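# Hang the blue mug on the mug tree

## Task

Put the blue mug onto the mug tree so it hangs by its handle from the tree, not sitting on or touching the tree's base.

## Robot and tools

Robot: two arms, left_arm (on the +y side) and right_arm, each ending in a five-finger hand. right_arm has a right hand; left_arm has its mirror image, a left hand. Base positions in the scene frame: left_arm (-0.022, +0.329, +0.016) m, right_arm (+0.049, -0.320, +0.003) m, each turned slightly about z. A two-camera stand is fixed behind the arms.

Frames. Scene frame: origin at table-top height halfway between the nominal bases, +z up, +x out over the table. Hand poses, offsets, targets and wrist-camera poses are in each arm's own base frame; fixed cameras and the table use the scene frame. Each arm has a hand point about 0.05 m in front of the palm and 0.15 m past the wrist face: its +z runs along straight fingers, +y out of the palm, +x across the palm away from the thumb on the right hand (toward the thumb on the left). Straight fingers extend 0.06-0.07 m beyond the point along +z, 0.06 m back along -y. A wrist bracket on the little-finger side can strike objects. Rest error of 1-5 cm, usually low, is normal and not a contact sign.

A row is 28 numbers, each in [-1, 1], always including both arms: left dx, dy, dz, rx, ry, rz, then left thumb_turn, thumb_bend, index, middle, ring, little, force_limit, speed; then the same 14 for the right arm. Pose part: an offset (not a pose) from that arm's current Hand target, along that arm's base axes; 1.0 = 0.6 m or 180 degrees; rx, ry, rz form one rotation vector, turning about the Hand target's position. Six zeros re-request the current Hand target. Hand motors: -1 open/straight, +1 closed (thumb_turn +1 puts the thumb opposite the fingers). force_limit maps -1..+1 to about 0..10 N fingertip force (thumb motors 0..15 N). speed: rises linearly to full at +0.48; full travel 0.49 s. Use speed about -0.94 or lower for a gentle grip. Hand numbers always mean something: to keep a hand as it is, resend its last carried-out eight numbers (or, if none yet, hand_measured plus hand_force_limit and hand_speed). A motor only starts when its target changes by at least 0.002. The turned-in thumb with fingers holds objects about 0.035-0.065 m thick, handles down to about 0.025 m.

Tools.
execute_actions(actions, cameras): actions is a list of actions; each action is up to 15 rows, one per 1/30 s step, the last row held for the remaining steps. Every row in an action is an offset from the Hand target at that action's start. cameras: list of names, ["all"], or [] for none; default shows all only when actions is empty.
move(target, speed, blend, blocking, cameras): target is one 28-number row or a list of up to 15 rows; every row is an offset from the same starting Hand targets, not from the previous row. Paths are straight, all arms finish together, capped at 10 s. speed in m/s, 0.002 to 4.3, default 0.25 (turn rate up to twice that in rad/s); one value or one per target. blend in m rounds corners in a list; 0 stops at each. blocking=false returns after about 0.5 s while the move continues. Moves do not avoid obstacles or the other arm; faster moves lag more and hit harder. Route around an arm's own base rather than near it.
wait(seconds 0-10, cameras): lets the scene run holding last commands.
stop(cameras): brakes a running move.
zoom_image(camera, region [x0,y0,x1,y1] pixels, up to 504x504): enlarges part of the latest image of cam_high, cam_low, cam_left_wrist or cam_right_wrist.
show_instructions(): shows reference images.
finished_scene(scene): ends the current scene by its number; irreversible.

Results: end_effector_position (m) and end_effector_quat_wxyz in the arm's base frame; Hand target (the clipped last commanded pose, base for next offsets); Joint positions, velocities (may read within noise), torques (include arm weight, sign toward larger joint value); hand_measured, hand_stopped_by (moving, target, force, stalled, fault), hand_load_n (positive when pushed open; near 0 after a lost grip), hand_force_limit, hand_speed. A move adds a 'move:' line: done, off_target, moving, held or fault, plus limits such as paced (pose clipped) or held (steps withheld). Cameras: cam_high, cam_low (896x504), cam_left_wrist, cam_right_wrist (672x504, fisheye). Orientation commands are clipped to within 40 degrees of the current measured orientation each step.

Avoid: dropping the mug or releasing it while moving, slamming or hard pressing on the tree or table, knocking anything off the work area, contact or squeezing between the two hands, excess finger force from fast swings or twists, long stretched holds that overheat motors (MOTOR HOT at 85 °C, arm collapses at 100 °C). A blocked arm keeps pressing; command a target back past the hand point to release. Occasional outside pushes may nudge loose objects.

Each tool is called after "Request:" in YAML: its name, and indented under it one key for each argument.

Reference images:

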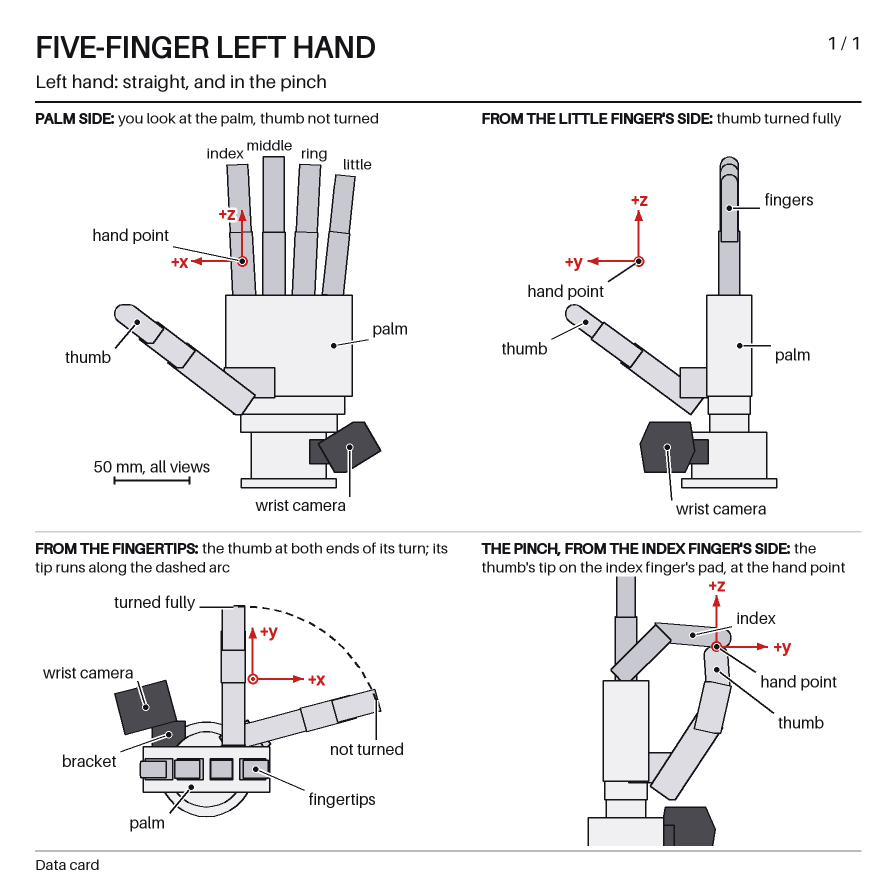

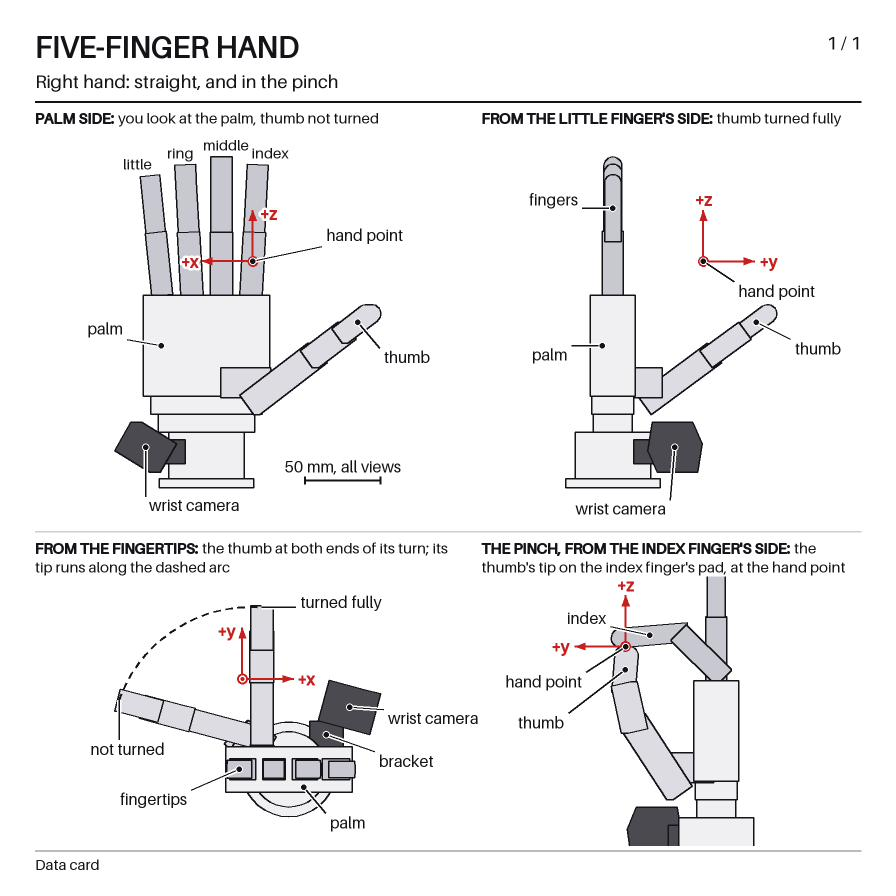

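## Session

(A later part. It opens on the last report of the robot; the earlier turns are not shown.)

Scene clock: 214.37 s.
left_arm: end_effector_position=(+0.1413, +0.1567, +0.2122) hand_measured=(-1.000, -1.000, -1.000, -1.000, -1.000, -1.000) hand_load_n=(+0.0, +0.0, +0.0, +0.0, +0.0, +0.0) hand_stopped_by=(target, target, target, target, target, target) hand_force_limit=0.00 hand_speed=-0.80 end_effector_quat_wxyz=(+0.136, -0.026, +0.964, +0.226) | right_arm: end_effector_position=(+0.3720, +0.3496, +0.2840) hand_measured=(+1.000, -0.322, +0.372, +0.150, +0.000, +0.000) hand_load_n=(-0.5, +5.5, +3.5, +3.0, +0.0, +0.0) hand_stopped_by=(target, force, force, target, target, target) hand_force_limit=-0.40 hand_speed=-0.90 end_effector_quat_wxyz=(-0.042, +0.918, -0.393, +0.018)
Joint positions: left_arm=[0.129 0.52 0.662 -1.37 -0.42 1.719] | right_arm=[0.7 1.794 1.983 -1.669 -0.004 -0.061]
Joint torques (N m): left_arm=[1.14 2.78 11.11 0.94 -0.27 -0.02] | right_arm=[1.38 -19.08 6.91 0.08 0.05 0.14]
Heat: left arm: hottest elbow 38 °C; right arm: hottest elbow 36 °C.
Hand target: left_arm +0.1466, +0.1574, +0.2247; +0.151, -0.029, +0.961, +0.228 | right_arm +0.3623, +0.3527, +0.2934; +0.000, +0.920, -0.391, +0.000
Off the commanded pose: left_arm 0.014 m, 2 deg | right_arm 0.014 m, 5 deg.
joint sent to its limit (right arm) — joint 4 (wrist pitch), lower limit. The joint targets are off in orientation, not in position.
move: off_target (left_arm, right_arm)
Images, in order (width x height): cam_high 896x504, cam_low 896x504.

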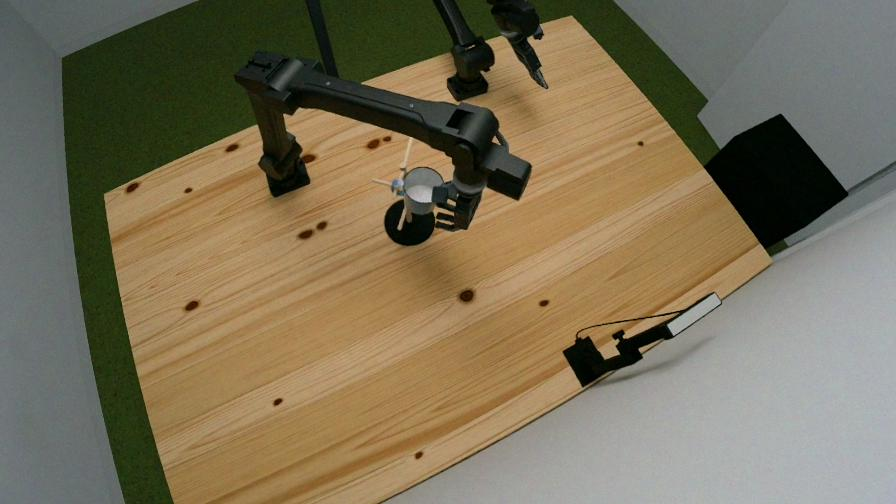

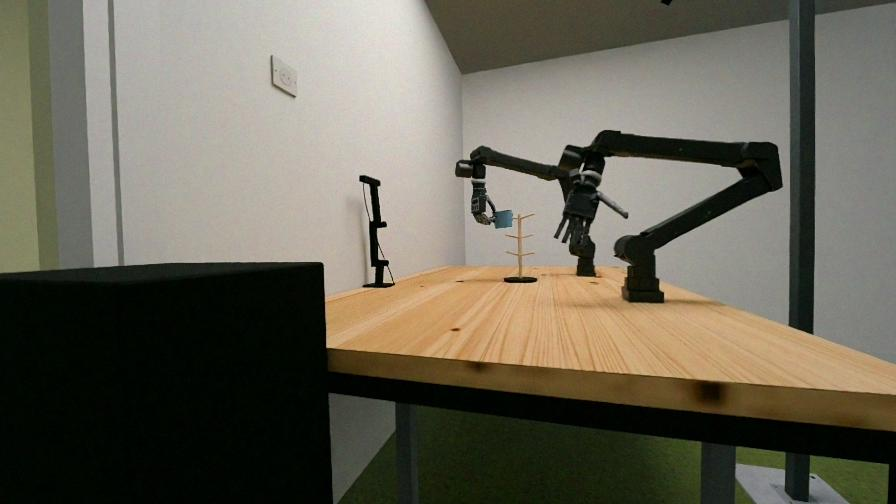

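Request:
move:
  target: [0,0,0,0,0,0,-1,-1,-1,-1,-1,-1,0,-0.8,0.0332,-0.0352,0,0,0,0,1,0.2,0.5,0.15,0,0,-0.4,-0.9]
  speed: 0.05
  cameras: ["cam_high","cam_low"]

Request:
zoom_image:
  camera: "cam_high"
  region: [355, 160, 425, 240]

Request:
zoom_image:
  camera: "cam_low"
  region: [485, 195, 535, 235]

Scene clock: 221.57 s.
left_arm: end_effector_position=(+0.1413, +0.1567, +0.2122) hand_measured=(-1.000, -1.000, -1.000, -1.000, -1.000, -1.000) hand_load_n=(+0.0, +0.0, +0.0, +0.0, -0.5, +0.0) hand_stopped_by=(target, target, target, target, target, target) hand_force_limit=0.00 hand_speed=-0.80 end_effector_quat_wxyz=(+0.136, -0.026, +0.964, +0.226) | right_arm: end_effector_position=(+0.3801, +0.3397, +0.2839) hand_measured=(+1.000, -0.322, +0.372, +0.150, +0.000, +0.000) hand_load_n=(-0.5, +5.0, +3.5, +3.0, +0.0, +0.0) hand_stopped_by=(target, force, force, target, target, target) hand_force_limit=-0.40 hand_speed=-0.90 end_effector_quat_wxyz=(-0.041, +0.919, -0.391, +0.019)
Joint positions: left_arm=[0.129 0.52 0.662 -1.37 -0.42 1.719] | right_arm=[0.678 1.794 1.983 -1.669 -0.005 -0.087]
Joint torques (N m): left_arm=[0.79 2.55 11.06 1.05 -0.27 0] | right_arm=[-1.38 -18.61 7.35 0.08 0.02 -0.12]
Heat: left arm: hottest elbow 39 °C; right arm: hottest elbow 36 °C.
Hand target: left_arm +0.1466, +0.1574, +0.2247; +0.151, -0.029, +0.961, +0.228 | right_arm +0.3822, +0.3316, +0.2934; +0.000, +0.920, -0.391, +0.000
Off the commanded pose: left_arm 0.014 m, 2 deg | right_arm 0.013 m, 5 deg.
joint sent to its limit (right arm) — joint 4 (wrist pitch), lower limit. The joint targets are off in orientation, not in position.
move: off_target (left_arm, right_arm)
Images, in order (width x height): cam_high 896x504, cam_low 896x504.

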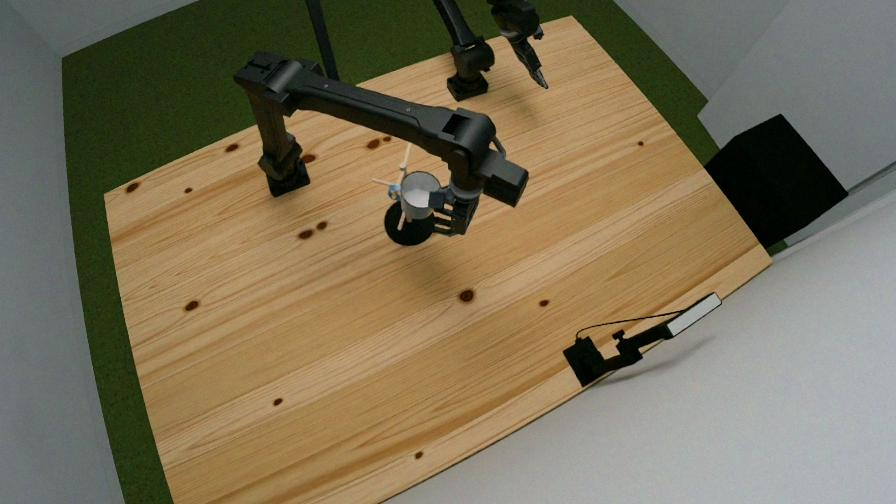

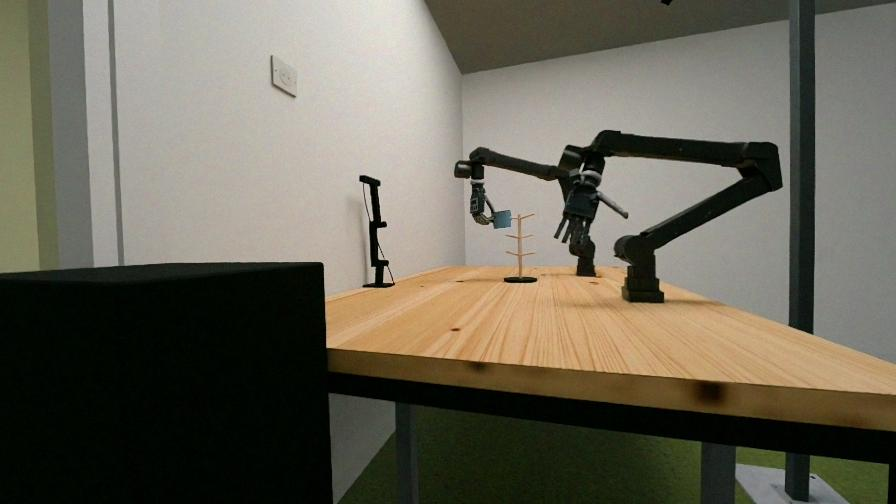

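Scaled by 6.300 from the camera's 896x504 image, which has a finer 1280x720 frame.

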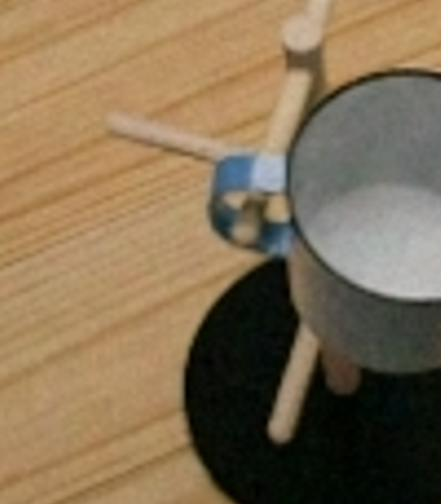

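Scaled by 10.080 from the camera's 896x504 image, which has a finer 1280x720 frame.

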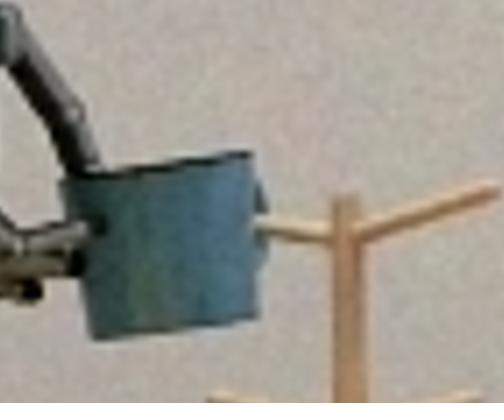

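Request:
move:
  target: [0,0,0,0,0,0,-1,-1,-1,-1,-1,-1,0,-0.8,0.0075,0.0067,-0.0367,0,0,0,1,0.2,0.5,0.15,0,0,-0.4,-0.9]
  speed: 0.04
  cameras: ["cam_high","cam_low"]

Request:
zoom_image:
  camera: "cam_high"
  region: [355, 160, 425, 240]

Request:
zoom_image:
  camera: "cam_low"
  region: [485, 195, 535, 235]

Scene clock: 224.57 s.
left_arm: end_effector_position=(+0.1413, +0.1567, +0.2122) hand_measured=(-1.000, -1.000, -1.000, -1.000, -1.000, -1.000) hand_load_n=(+0.0, +0.0, +0.0, +0.0, +0.0, +0.0) hand_stopped_by=(target, target, target, target, target, target) hand_force_limit=0.00 hand_speed=-0.80 end_effector_quat_wxyz=(+0.136, -0.026, +0.964, +0.226) | right_arm: end_effector_position=(+0.3811, +0.3404, +0.2796) hand_measured=(+1.000, -0.322, +0.372, +0.150, +0.000, +0.000) hand_load_n=(-1.0, +5.0, +3.5, +3.0, +0.0, +0.0) hand_stopped_by=(target, force, force, target, target, target) hand_force_limit=-0.40 hand_speed=-0.90 end_effector_quat_wxyz=(-0.038, +0.919, -0.391, +0.017)
Joint positions: left_arm=[0.129 0.52 0.662 -1.37 -0.42 1.719] | right_arm=[0.678 1.803 1.983 -1.669 -0.005 -0.088]
Joint torques (N m): left_arm=[1.38 2.9 11.21 0.99 -0.32 0.05] | right_arm=[-1.03 -15.91 7.17 0.09 0.11 -0.11]
Heat: left arm: hottest elbow 39 °C; right arm: hottest elbow 36 °C.
Hand target: left_arm +0.1466, +0.1574, +0.2247; +0.151, -0.029, +0.961, +0.228 | right_arm +0.3867, +0.3356, +0.2714; +0.000, +0.920, -0.391, +0.000
Off the commanded pose: left_arm 0.014 m, 2 deg | right_arm 0.011 m, 5 deg.
joint sent to its limit (right arm) — joint 4 (wrist pitch), lower limit. The joint targets are off in orientation, not in position.
move: off_target (left_arm, right_arm)
Images, in order (width x height): cam_high 896x504, cam_low 896x504.

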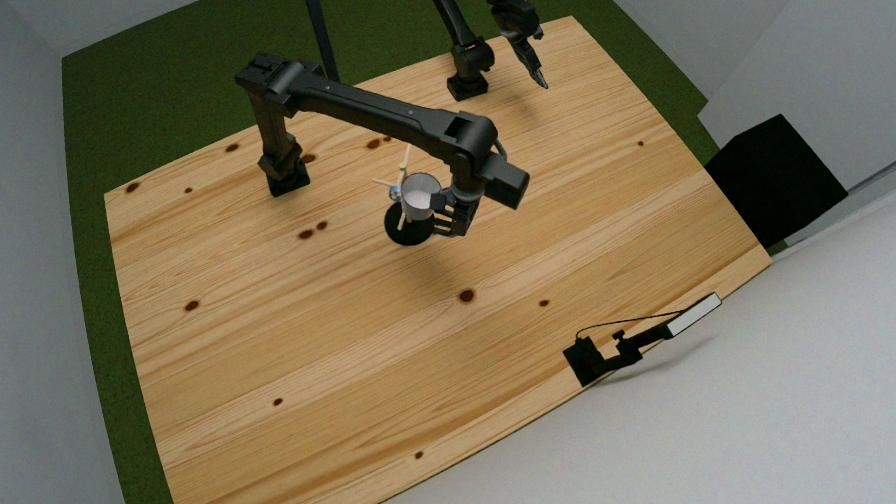

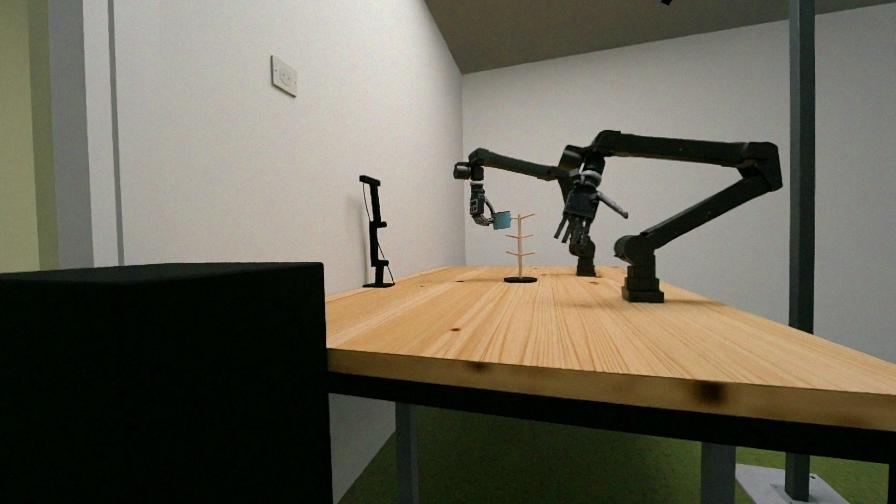

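Scaled by 6.300 from the camera's 896x504 image, which has a finer 1280x720 frame.

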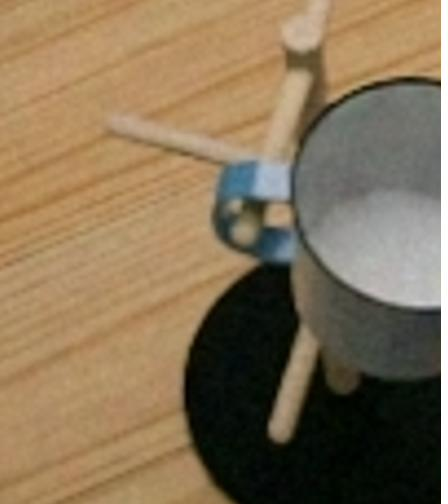

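Scaled by 10.080 from the camera's 896x504 image, which has a finer 1280x720 frame.

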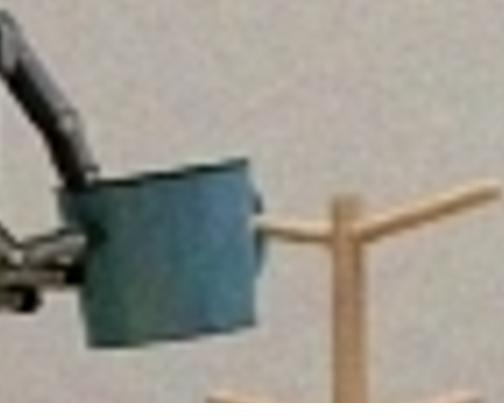

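Request:
move:
  target: [0,0,0,0,0,0,-1,-1,-1,-1,-1,-1,0,-0.8,0,0,-0.0233,0,0,0,1,0.2,0.5,0.15,0,0,-0.4,-0.9]
  speed: 0.04
  cameras: ["cam_high","cam_low","cam_right_wrist"]

Request:
zoom_image:
  camera: "cam_high"
  region: [355, 160, 425, 240]

Request:
zoom_image:
  camera: "cam_low"
  region: [485, 195, 535, 235]

Scene clock: 226.90 s.
left_arm: end_effector_position=(+0.1413, +0.1567, +0.2122) hand_measured=(-1.000, -1.000, -1.000, -1.000, -1.000, -1.000) hand_load_n=(+0.0, +0.0, +0.0, +0.0, +0.0, +0.0) hand_stopped_by=(target, target, target, target, target, target) hand_force_limit=0.00 hand_speed=-0.80 end_effector_quat_wxyz=(+0.136, -0.026, +0.964, +0.226) | right_arm: end_effector_position=(+0.3819, +0.3409, +0.2669) hand_measured=(+1.000, -0.322, +0.372, +0.150, +0.000, +0.000) hand_load_n=(-0.5, +5.5, +3.0, +3.0, +0.0, +0.0) hand_stopped_by=(target, force, force, target, target, target) hand_force_limit=-0.40 hand_speed=-0.90 end_effector_quat_wxyz=(-0.025, +0.920, -0.391, +0.010)
Joint positions: left_arm=[0.129 0.52 0.662 -1.37 -0.42 1.719] | right_arm=[0.678 1.823 1.974 -1.669 -0.005 -0.088]
Joint torques (N m): left_arm=[1.26 2.49 11.07 0.85 -0.28 0.08] | right_arm=[-1.14 -16.21 6.98 0.03 0.18 -0.12]
Heat: left arm: hottest elbow 39 °C; right arm: hottest elbow 36 °C.
Hand target: left_arm +0.1466, +0.1574, +0.2247; +0.151, -0.029, +0.961, +0.228 | right_arm +0.3866, +0.3356, +0.2574; +0.000, +0.920, -0.391, +0.000
Off the commanded pose: left_arm 0.014 m, 2 deg | right_arm 0.012 m, 3 deg.
joint sent to its limit (right arm) — joint 4 (wrist pitch), lower limit. The joint targets still meet the commanded pose.
move: off_target (left_arm, right_arm)
Images, in order (width x height): cam_high 896x504, cam_low 896x504, cam_right_wrist 672x504.

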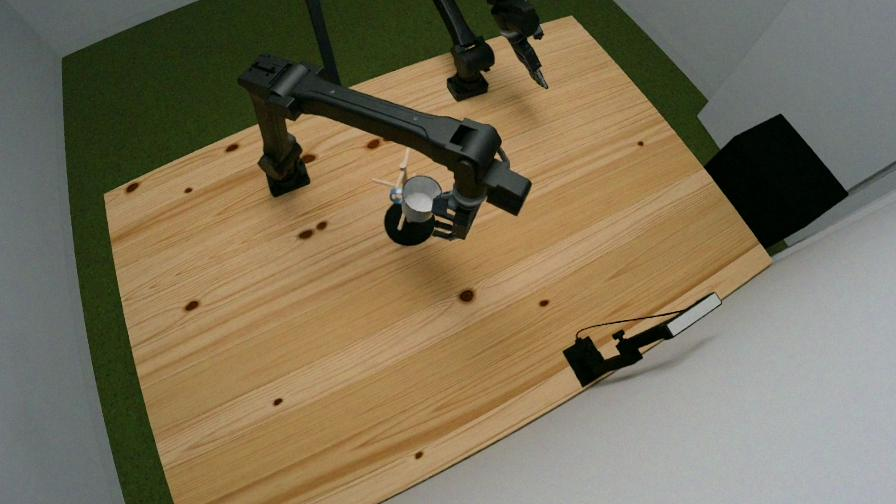

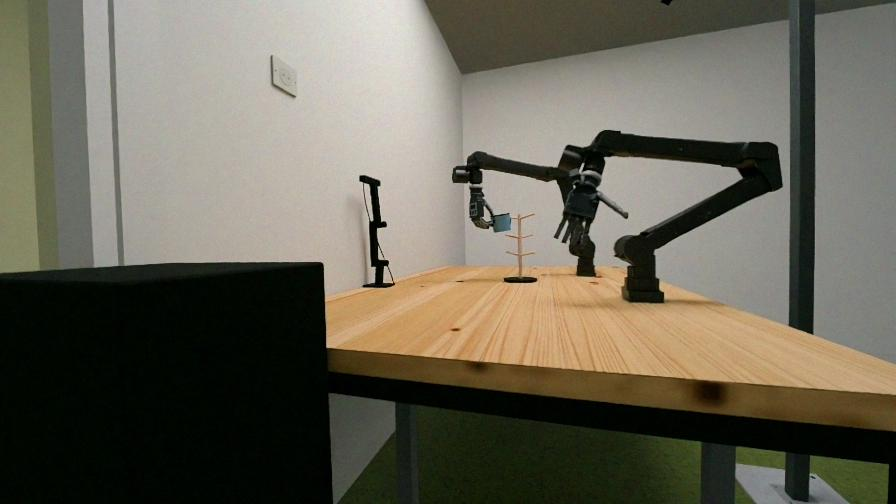

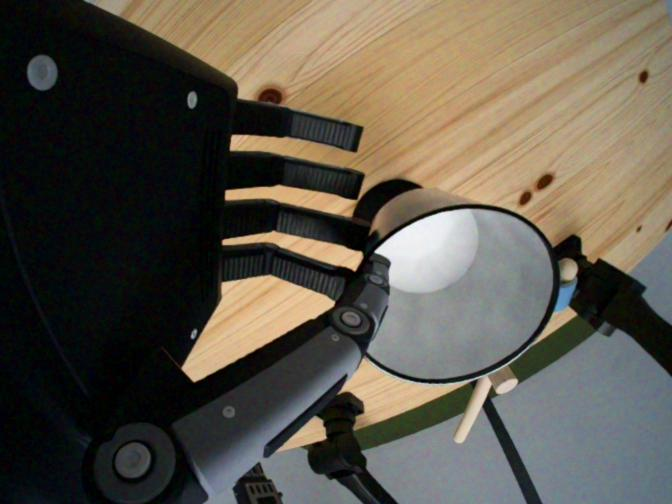

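Scaled by 6.300 from the camera's 896x504 image, which has a finer 1280x720 frame.

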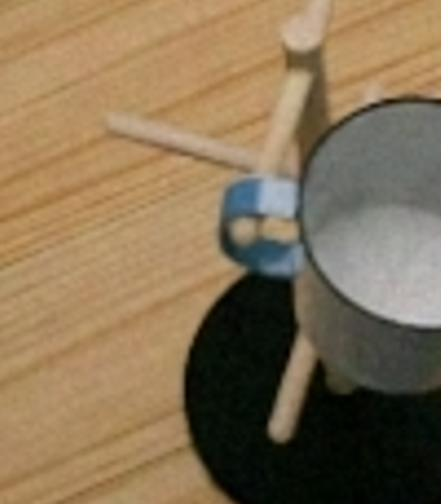

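Scaled by 10.080 from the camera's 896x504 image, which has a finer 1280x720 frame.

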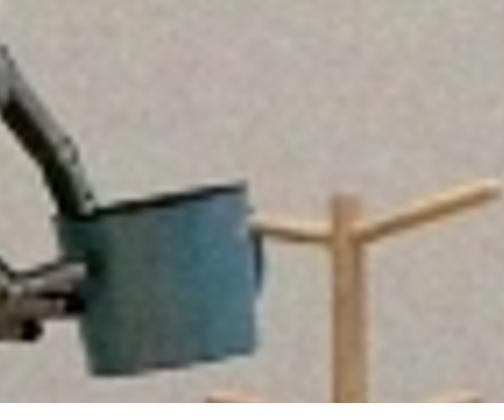

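Request:
move:
  target: [0,0,0,0,0,0,-1,-1,-1,-1,-1,-1,0,-0.8,0,0,-0.015,0,0,0,1,0.2,0.5,0.15,0,0,-0.4,-0.9]
  speed: 0.04
  cameras: ["cam_high","cam_low","cam_right_wrist"]

Request:
zoom_image:
  camera: "cam_high"
  region: [355, 160, 425, 240]

Request:
zoom_image:
  camera: "cam_low"
  region: [485, 195, 535, 235]

Scene clock: 228.73 s.
left_arm: end_effector_position=(+0.1413, +0.1567, +0.2122) hand_measured=(-1.000, -1.000, -1.000, -1.000, -1.000, -1.000) hand_load_n=(+0.0, +0.0, +0.0, +0.0, +0.0, +0.0) hand_stopped_by=(target, target, target, target, target, target) hand_force_limit=0.00 hand_speed=-0.80 end_effector_quat_wxyz=(+0.136, -0.026, +0.964, +0.226) | right_arm: end_effector_position=(+0.3814, +0.3401, +0.2614) hand_measured=(+1.000, -0.322, +0.372, +0.150, +0.000, +0.000) hand_load_n=(+0.0, +3.5, +3.5, +0.0, +0.0, +0.0) hand_stopped_by=(target, force, force, target, target, target) hand_force_limit=-0.40 hand_speed=-0.90 end_effector_quat_wxyz=(-0.018, +0.920, -0.391, +0.008)
Joint positions: left_arm=[0.129 0.52 0.662 -1.37 -0.42 1.719] | right_arm=[0.678 1.83 1.968 -1.67 -0.003 -0.089]
Joint torques (N m): left_arm=[1.55 1.9 11.21 0.76 -0.27 0.01] | right_arm=[-0.97 -15.68 6.93 0.06 0.16 -0.11]
Heat: left arm: hottest elbow 39 °C; right arm: hottest elbow 36 °C.
Hand target: left_arm +0.1466, +0.1574, +0.2247; +0.151, -0.029, +0.961, +0.228 | right_arm +0.3867, +0.3356, +0.2484; +0.000, +0.920, -0.391, +0.000
Off the commanded pose: left_arm 0.014 m, 2 deg | right_arm 0.015 m, 2 deg.
joint sent to its limit (right arm) — joint 4 (wrist pitch), lower limit. The joint targets still meet the commanded pose.
move: off_target (left_arm, right_arm)
Images, in order (width x height): cam_high 896x504, cam_low 896x504, cam_right_wrist 672x504.

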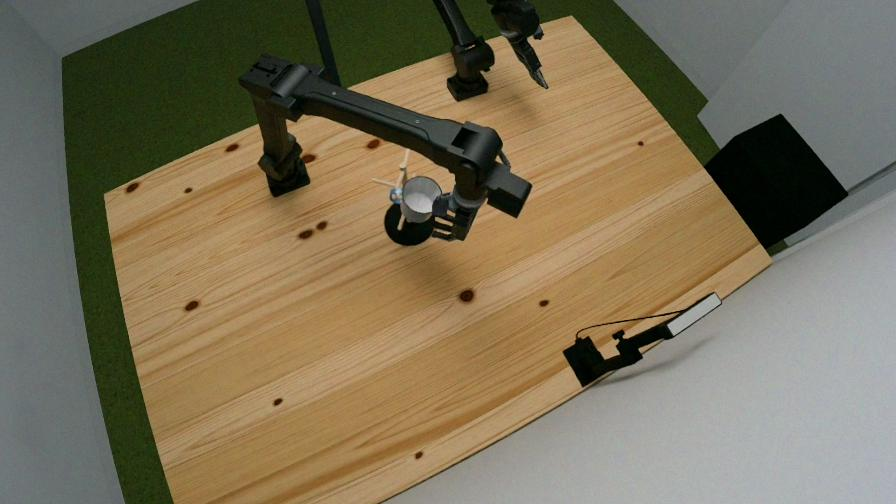

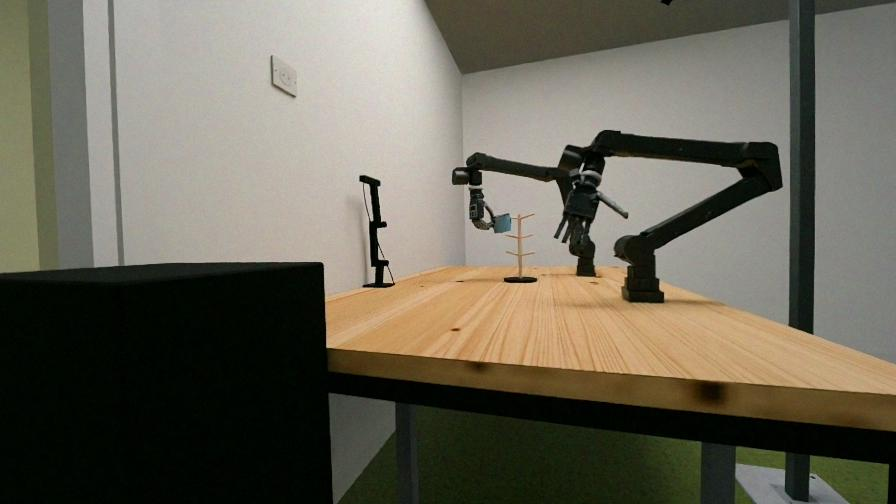

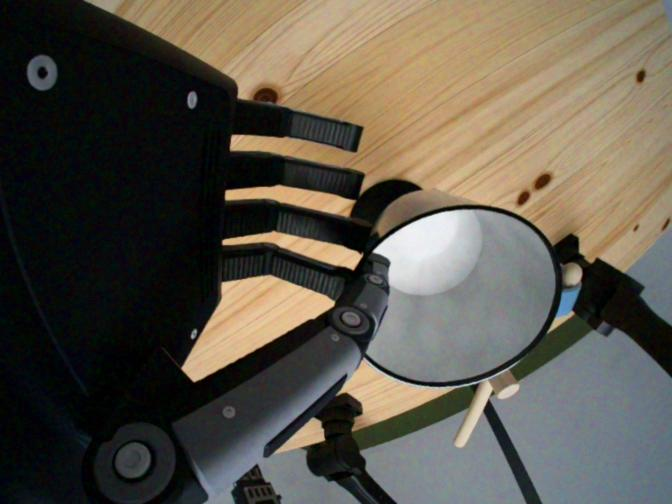

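Scaled by 6.300 from the camera's 896x504 image, which has a finer 1280x720 frame.

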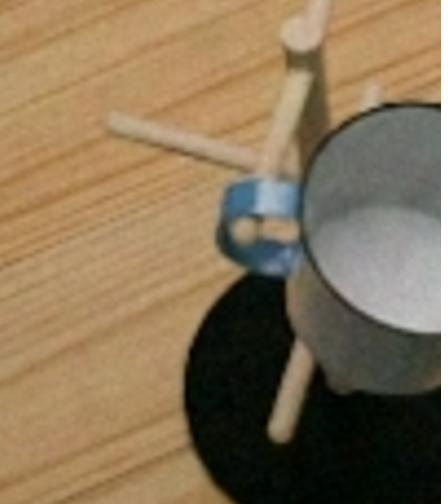

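Scaled by 10.080 from the camera's 896x504 image, which has a finer 1280x720 frame.

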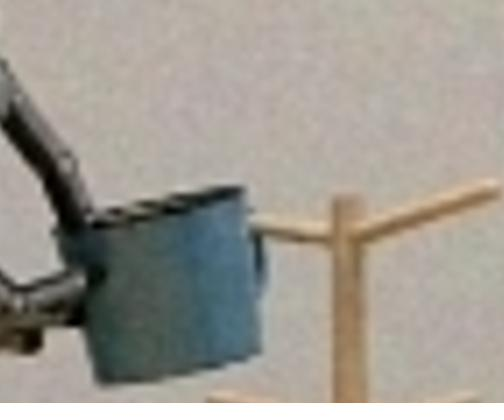

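Request:
move:
  target: [0,0,0,0,0,0,-1,-1,-1,-1,-1,-1,0,-0.8,-0.0035,-0.005,-0.0417,0,0,0,1,0.2,0.5,0.15,0,0,-0.4,-0.9]
  speed: 0.03
  cameras: ["cam_high","cam_low","cam_right_wrist"]

Request:
zoom_image:
  camera: "cam_high"
  region: [355, 160, 425, 240]

Request:
zoom_image:
  camera: "cam_low"
  region: [485, 195, 535, 235]

Scene clock: 233.00 s.
left_arm: end_effector_position=(+0.1413, +0.1567, +0.2122) hand_measured=(-1.000, -1.000, -1.000, -1.000, -1.000, -1.000) hand_load_n=(+0.0, +0.0, +0.0, +0.0, +0.5, +0.0) hand_stopped_by=(target, target, target, target, target, target) hand_force_limit=0.00 hand_speed=-0.80 end_effector_quat_wxyz=(+0.136, -0.026, +0.964, +0.226) | right_arm: end_effector_position=(+0.3769, +0.3358, +0.2323) hand_measured=(+1.000, -0.320, +0.372, +0.150, +0.000, +0.000) hand_load_n=(+0.0, +2.0, +1.5, +0.0, +0.0, +0.0) hand_stopped_by=(target, force, force, target, target, target) hand_force_limit=-0.40 hand_speed=-0.90 end_effector_quat_wxyz=(-0.002, +0.921, -0.390, +0.000)
Joint positions: left_arm=[0.129 0.52 0.662 -1.37 -0.42 1.719] | right_arm=[0.678 1.83 1.886 -1.623 -0.002 -0.092]
Joint torques (N m): left_arm=[1.96 2.43 11.03 1.07 -0.24 0.03] | right_arm=[-1.08 -16.73 6.75 0.59 0.15 -0.1]
Heat: left arm: hottest elbow 39 °C; right arm: hottest shoulder 35 °C.
Hand target: left_arm +0.1466, +0.1574, +0.2247; +0.151, -0.029, +0.961, +0.228 | right_arm +0.3845, +0.3326, +0.2234; +0.000, +0.920, -0.391, +0.000
Off the commanded pose: left_arm 0.014 m, 2 deg | right_arm 0.012 m, 0 deg.
move: off_target (left_arm, right_arm)
Images, in order (width x height): cam_high 896x504, cam_low 896x504, cam_right_wrist 672x504.

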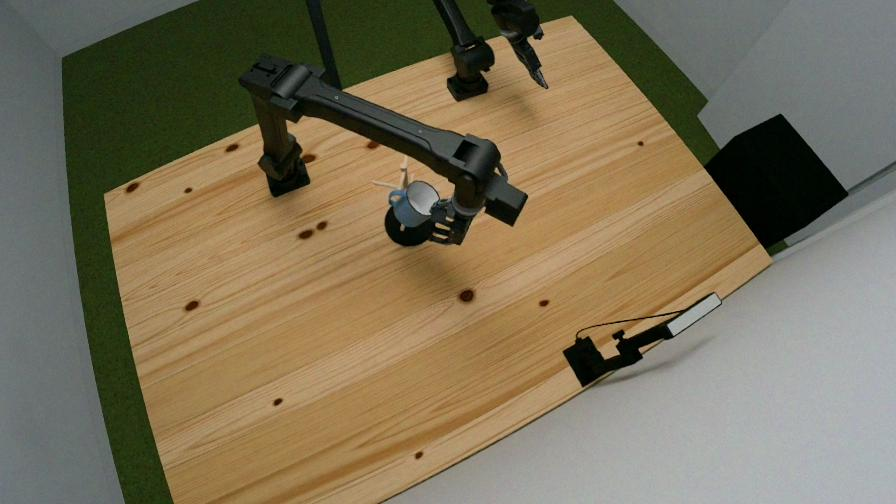

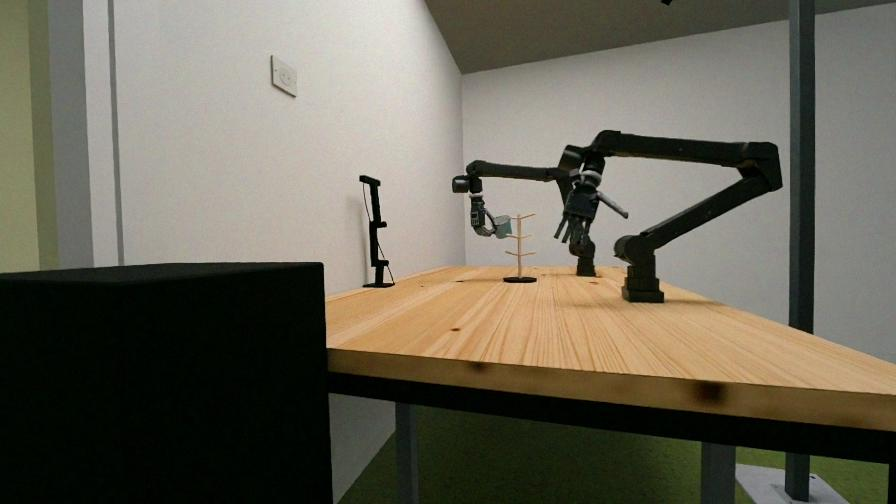

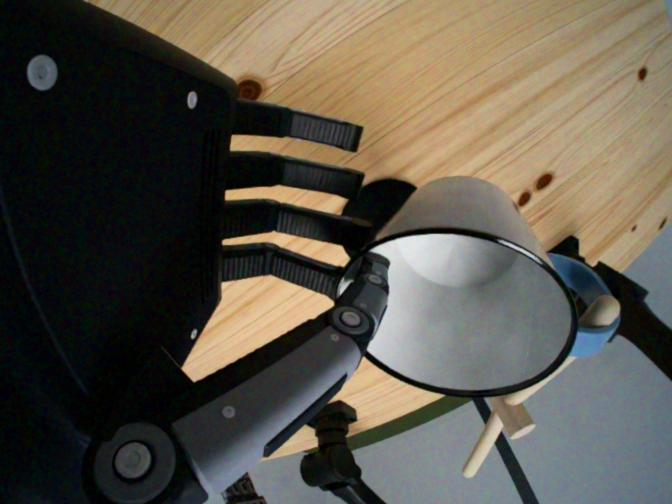

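Scaled by 6.300 from the camera's 896x504 image, which has a finer 1280x720 frame.

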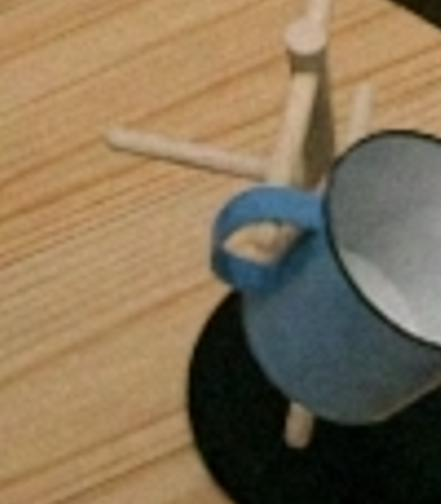

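Scaled by 10.080 from the camera's 896x504 image, which has a finer 1280x720 frame.

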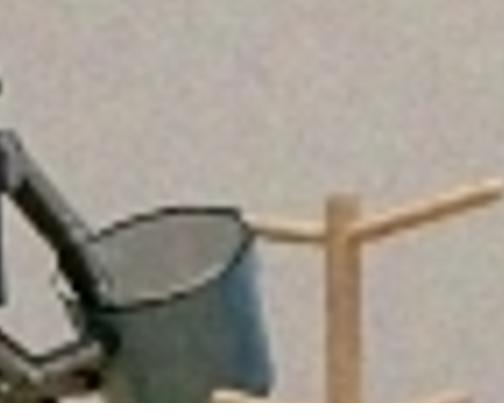

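Request:
move:
  target: [0,0,0,0,0,0,-1,-1,-1,-1,-1,-1,0,-0.8,-0.0115,-0.0165,-0.0367,0,0,0,1,0.2,0.5,0.15,0,0,-0.4,-0.9]
  speed: 0.03
  cameras: ["cam_high","cam_low","cam_right_wrist"]

Request:
zoom_image:
  camera: "cam_high"
  region: [355, 160, 445, 250]

Request:
zoom_image:
  camera: "cam_low"
  region: [475, 195, 545, 285]

Scene clock: 235.73 s.
left_arm: end_effector_position=(+0.1413, +0.1567, +0.2122) hand_measured=(-1.000, -1.000, -1.000, -1.000, -1.000, -1.000) hand_load_n=(+0.0, +0.0, +0.0, +0.0, +0.0, +0.0) hand_stopped_by=(target, target, target, target, target, target) hand_force_limit=0.00 hand_speed=-0.80 end_effector_quat_wxyz=(+0.136, -0.026, +0.964, +0.226) | right_arm: end_effector_position=(+0.3705, +0.3276, +0.2059) hand_measured=(+1.000, -0.322, +0.372, +0.150, +0.000, +0.000) hand_load_n=(+0.0, +5.0, +5.0, +0.0, +0.0, +0.5) hand_stopped_by=(target, force, force, target, target, target) hand_force_limit=-0.40 hand_speed=-0.90 end_effector_quat_wxyz=(+0.003, +0.921, -0.389, -0.002)
Joint positions: left_arm=[0.129 0.52 0.662 -1.37 -0.42 1.719] | right_arm=[0.674 1.809 1.786 -1.556 -0.001 -0.098]
Joint torques (N m): left_arm=[1.55 2.78 11.15 0.98 -0.27 0.01] | right_arm=[-1.38 -17.44 6.46 0.81 0.13 -0.1]
Heat: left arm: hottest elbow 39 °C; right arm: hottest shoulder 35 °C.
Hand target: left_arm +0.1466, +0.1574, +0.2247; +0.151, -0.029, +0.961, +0.228 | right_arm +0.3777, +0.3228, +0.2013; +0.000, +0.920, -0.391, +0.000
Off the commanded pose: left_arm 0.014 m, 2 deg | right_arm 0.010 m, 1 deg.
move: off_target (left_arm)
Images, in order (width x height): cam_high 896x504, cam_low 896x504, cam_right_wrist 672x504.

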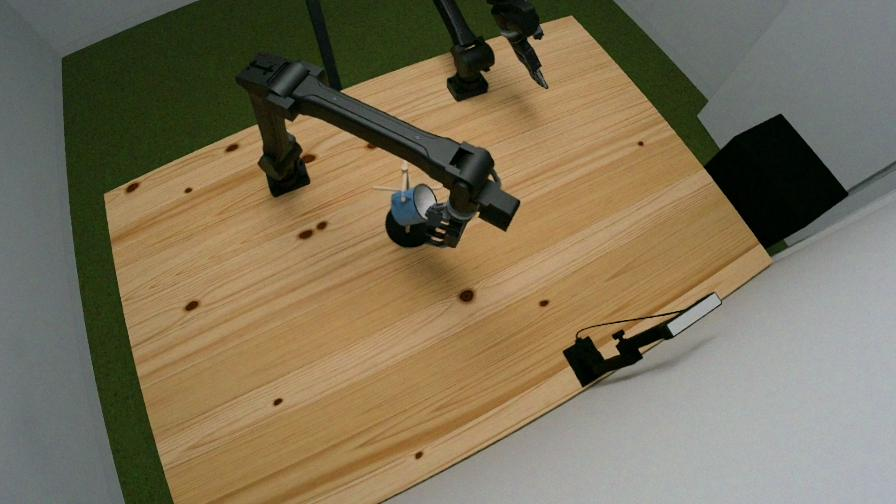

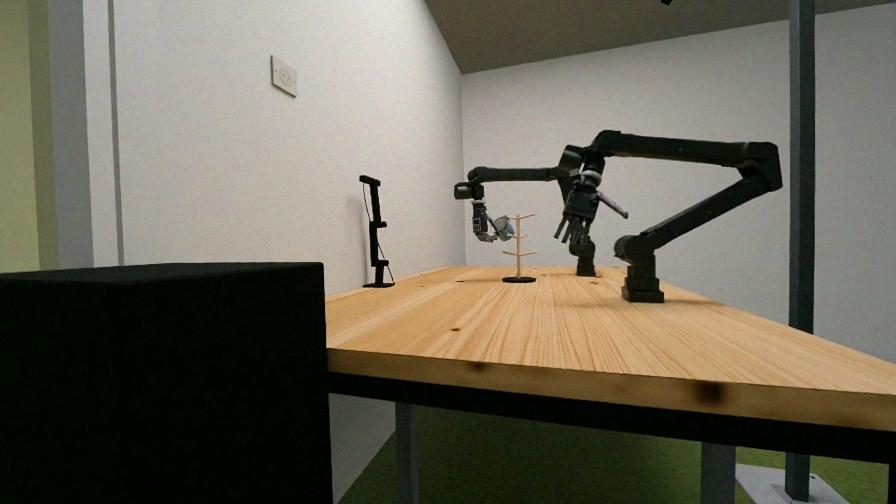

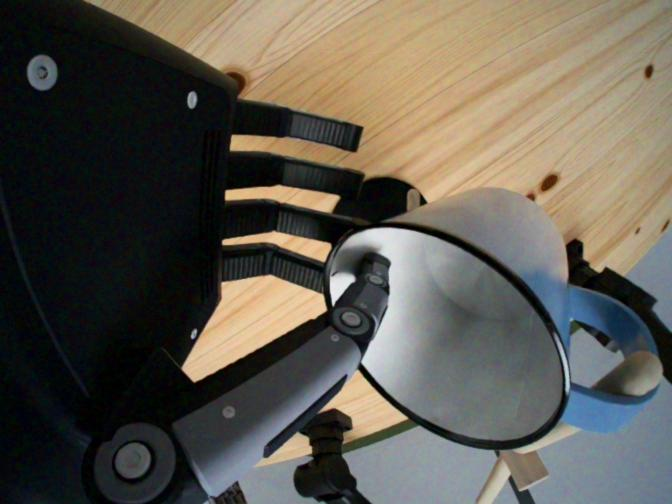

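Scaled by 5.600 from the camera's 896x504 image, which has a finer 1280x720 frame.

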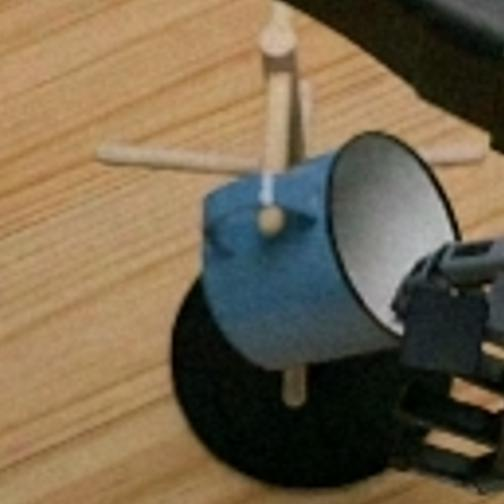

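Scaled by 5.600 from the camera's 896x504 image, which has a finer 1280x720 frame.

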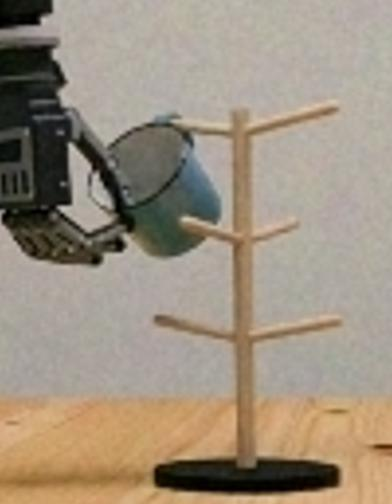

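Request:
move:
  target: [0,0,0,0,0,0,-1,-1,-1,-1,-1,-1,0,-0.8,0,0,0,0,0,0,1,-0.6,-0.1,-0.1,0,0,-0.4,-0.85]
  speed: 0.03
  cameras: ["cam_high","cam_low","cam_right_wrist"]

Request:
zoom_image:
  camera: "cam_high"
  region: [355, 160, 445, 250]

Request:
zoom_image:
  camera: "cam_low"
  region: [475, 195, 545, 285]

Scene clock: 238.73 s.
left_arm: end_effector_position=(+0.1413, +0.1567, +0.2122) hand_measured=(-1.000, -1.000, -1.000, -1.000, -1.000, -1.000) hand_load_n=(+0.5, +0.0, +0.0, +0.0, +0.0, +0.0) hand_stopped_by=(target, target, target, target, target, target) hand_force_limit=0.00 hand_speed=-0.80 end_effector_quat_wxyz=(+0.136, -0.026, +0.964, +0.226) | right_arm: end_effector_position=(+0.3724, +0.3288, +0.2045) hand_measured=(+1.000, -0.600, -0.100, -0.100, +0.000, +0.000) hand_load_n=(+0.0, -0.5, +0.0, +0.0, +0.0, +0.0) hand_stopped_by=(target, target, target, target, target, target) hand_force_limit=-0.40 hand_speed=-0.85 end_effector_quat_wxyz=(+0.000, +0.921, -0.389, +0.000)
Joint positions: left_arm=[0.129 0.52 0.662 -1.37 -0.42 1.719] | right_arm=[0.674 1.809 1.783 -1.545 -0.001 -0.098]
Joint torques (N m): left_arm=[1.38 3.02 11.07 0.81 -0.35 -0.03] | right_arm=[-1.2 -17.44 6.6 0.47 0.12 -0.1]
Heat: left arm: hottest elbow 39 °C; right arm: hottest shoulder 35 °C.
Hand target: left_arm +0.1466, +0.1574, +0.2247; +0.151, -0.029, +0.961, +0.228 | right_arm +0.3777, +0.3227, +0.2014; +0.000, +0.920, -0.391, +0.000
Off the commanded pose: left_arm 0.014 m, 2 deg | right_arm 0.009 m, 0 deg.
move: off_target (left_arm)
Images, in order (width x height): cam_high 896x504, cam_low 896x504, cam_right_wrist 672x504.

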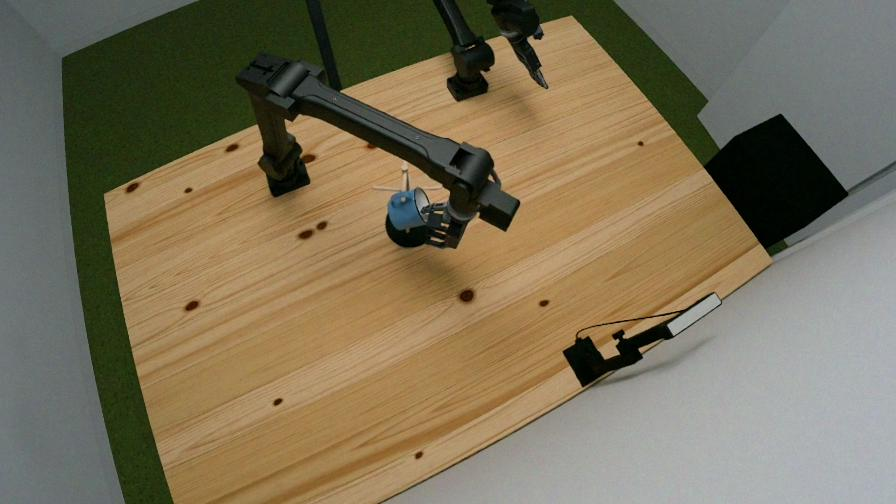

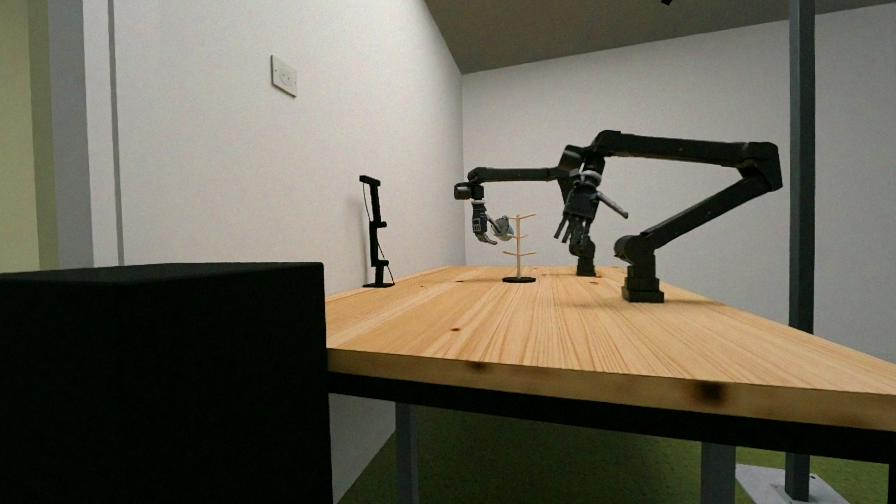

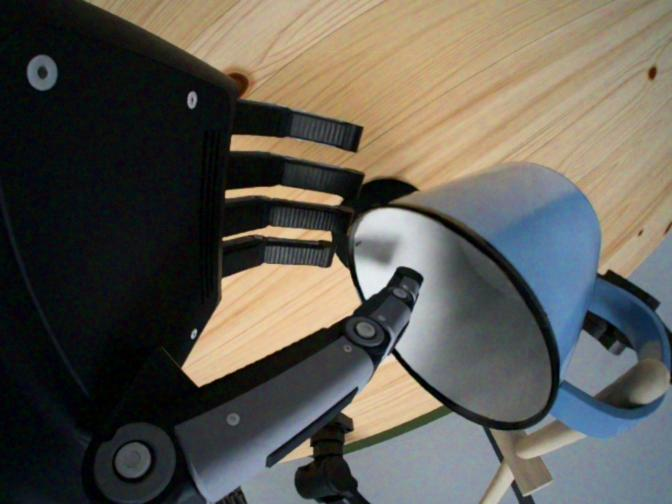

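Scaled by 5.600 from the camera's 896x504 image, which has a finer 1280x720 frame.

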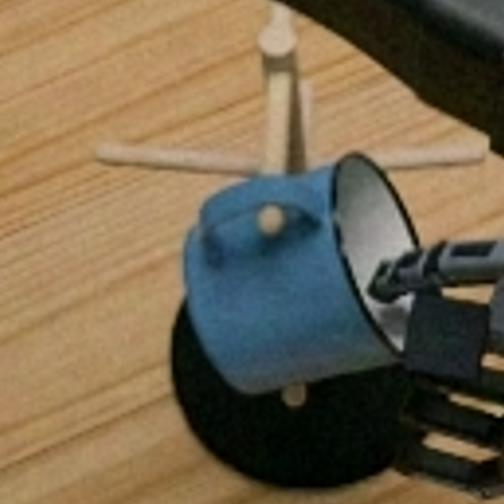

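Scaled by 5.600 from the camera's 896x504 image, which has a finer 1280x720 frame.

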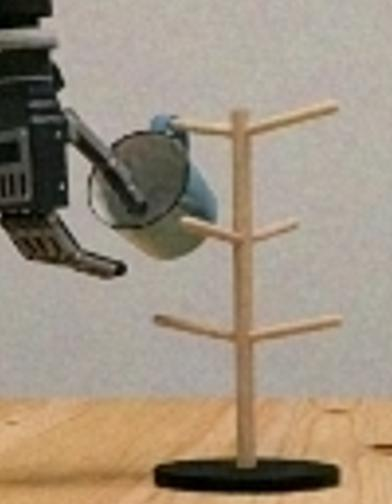

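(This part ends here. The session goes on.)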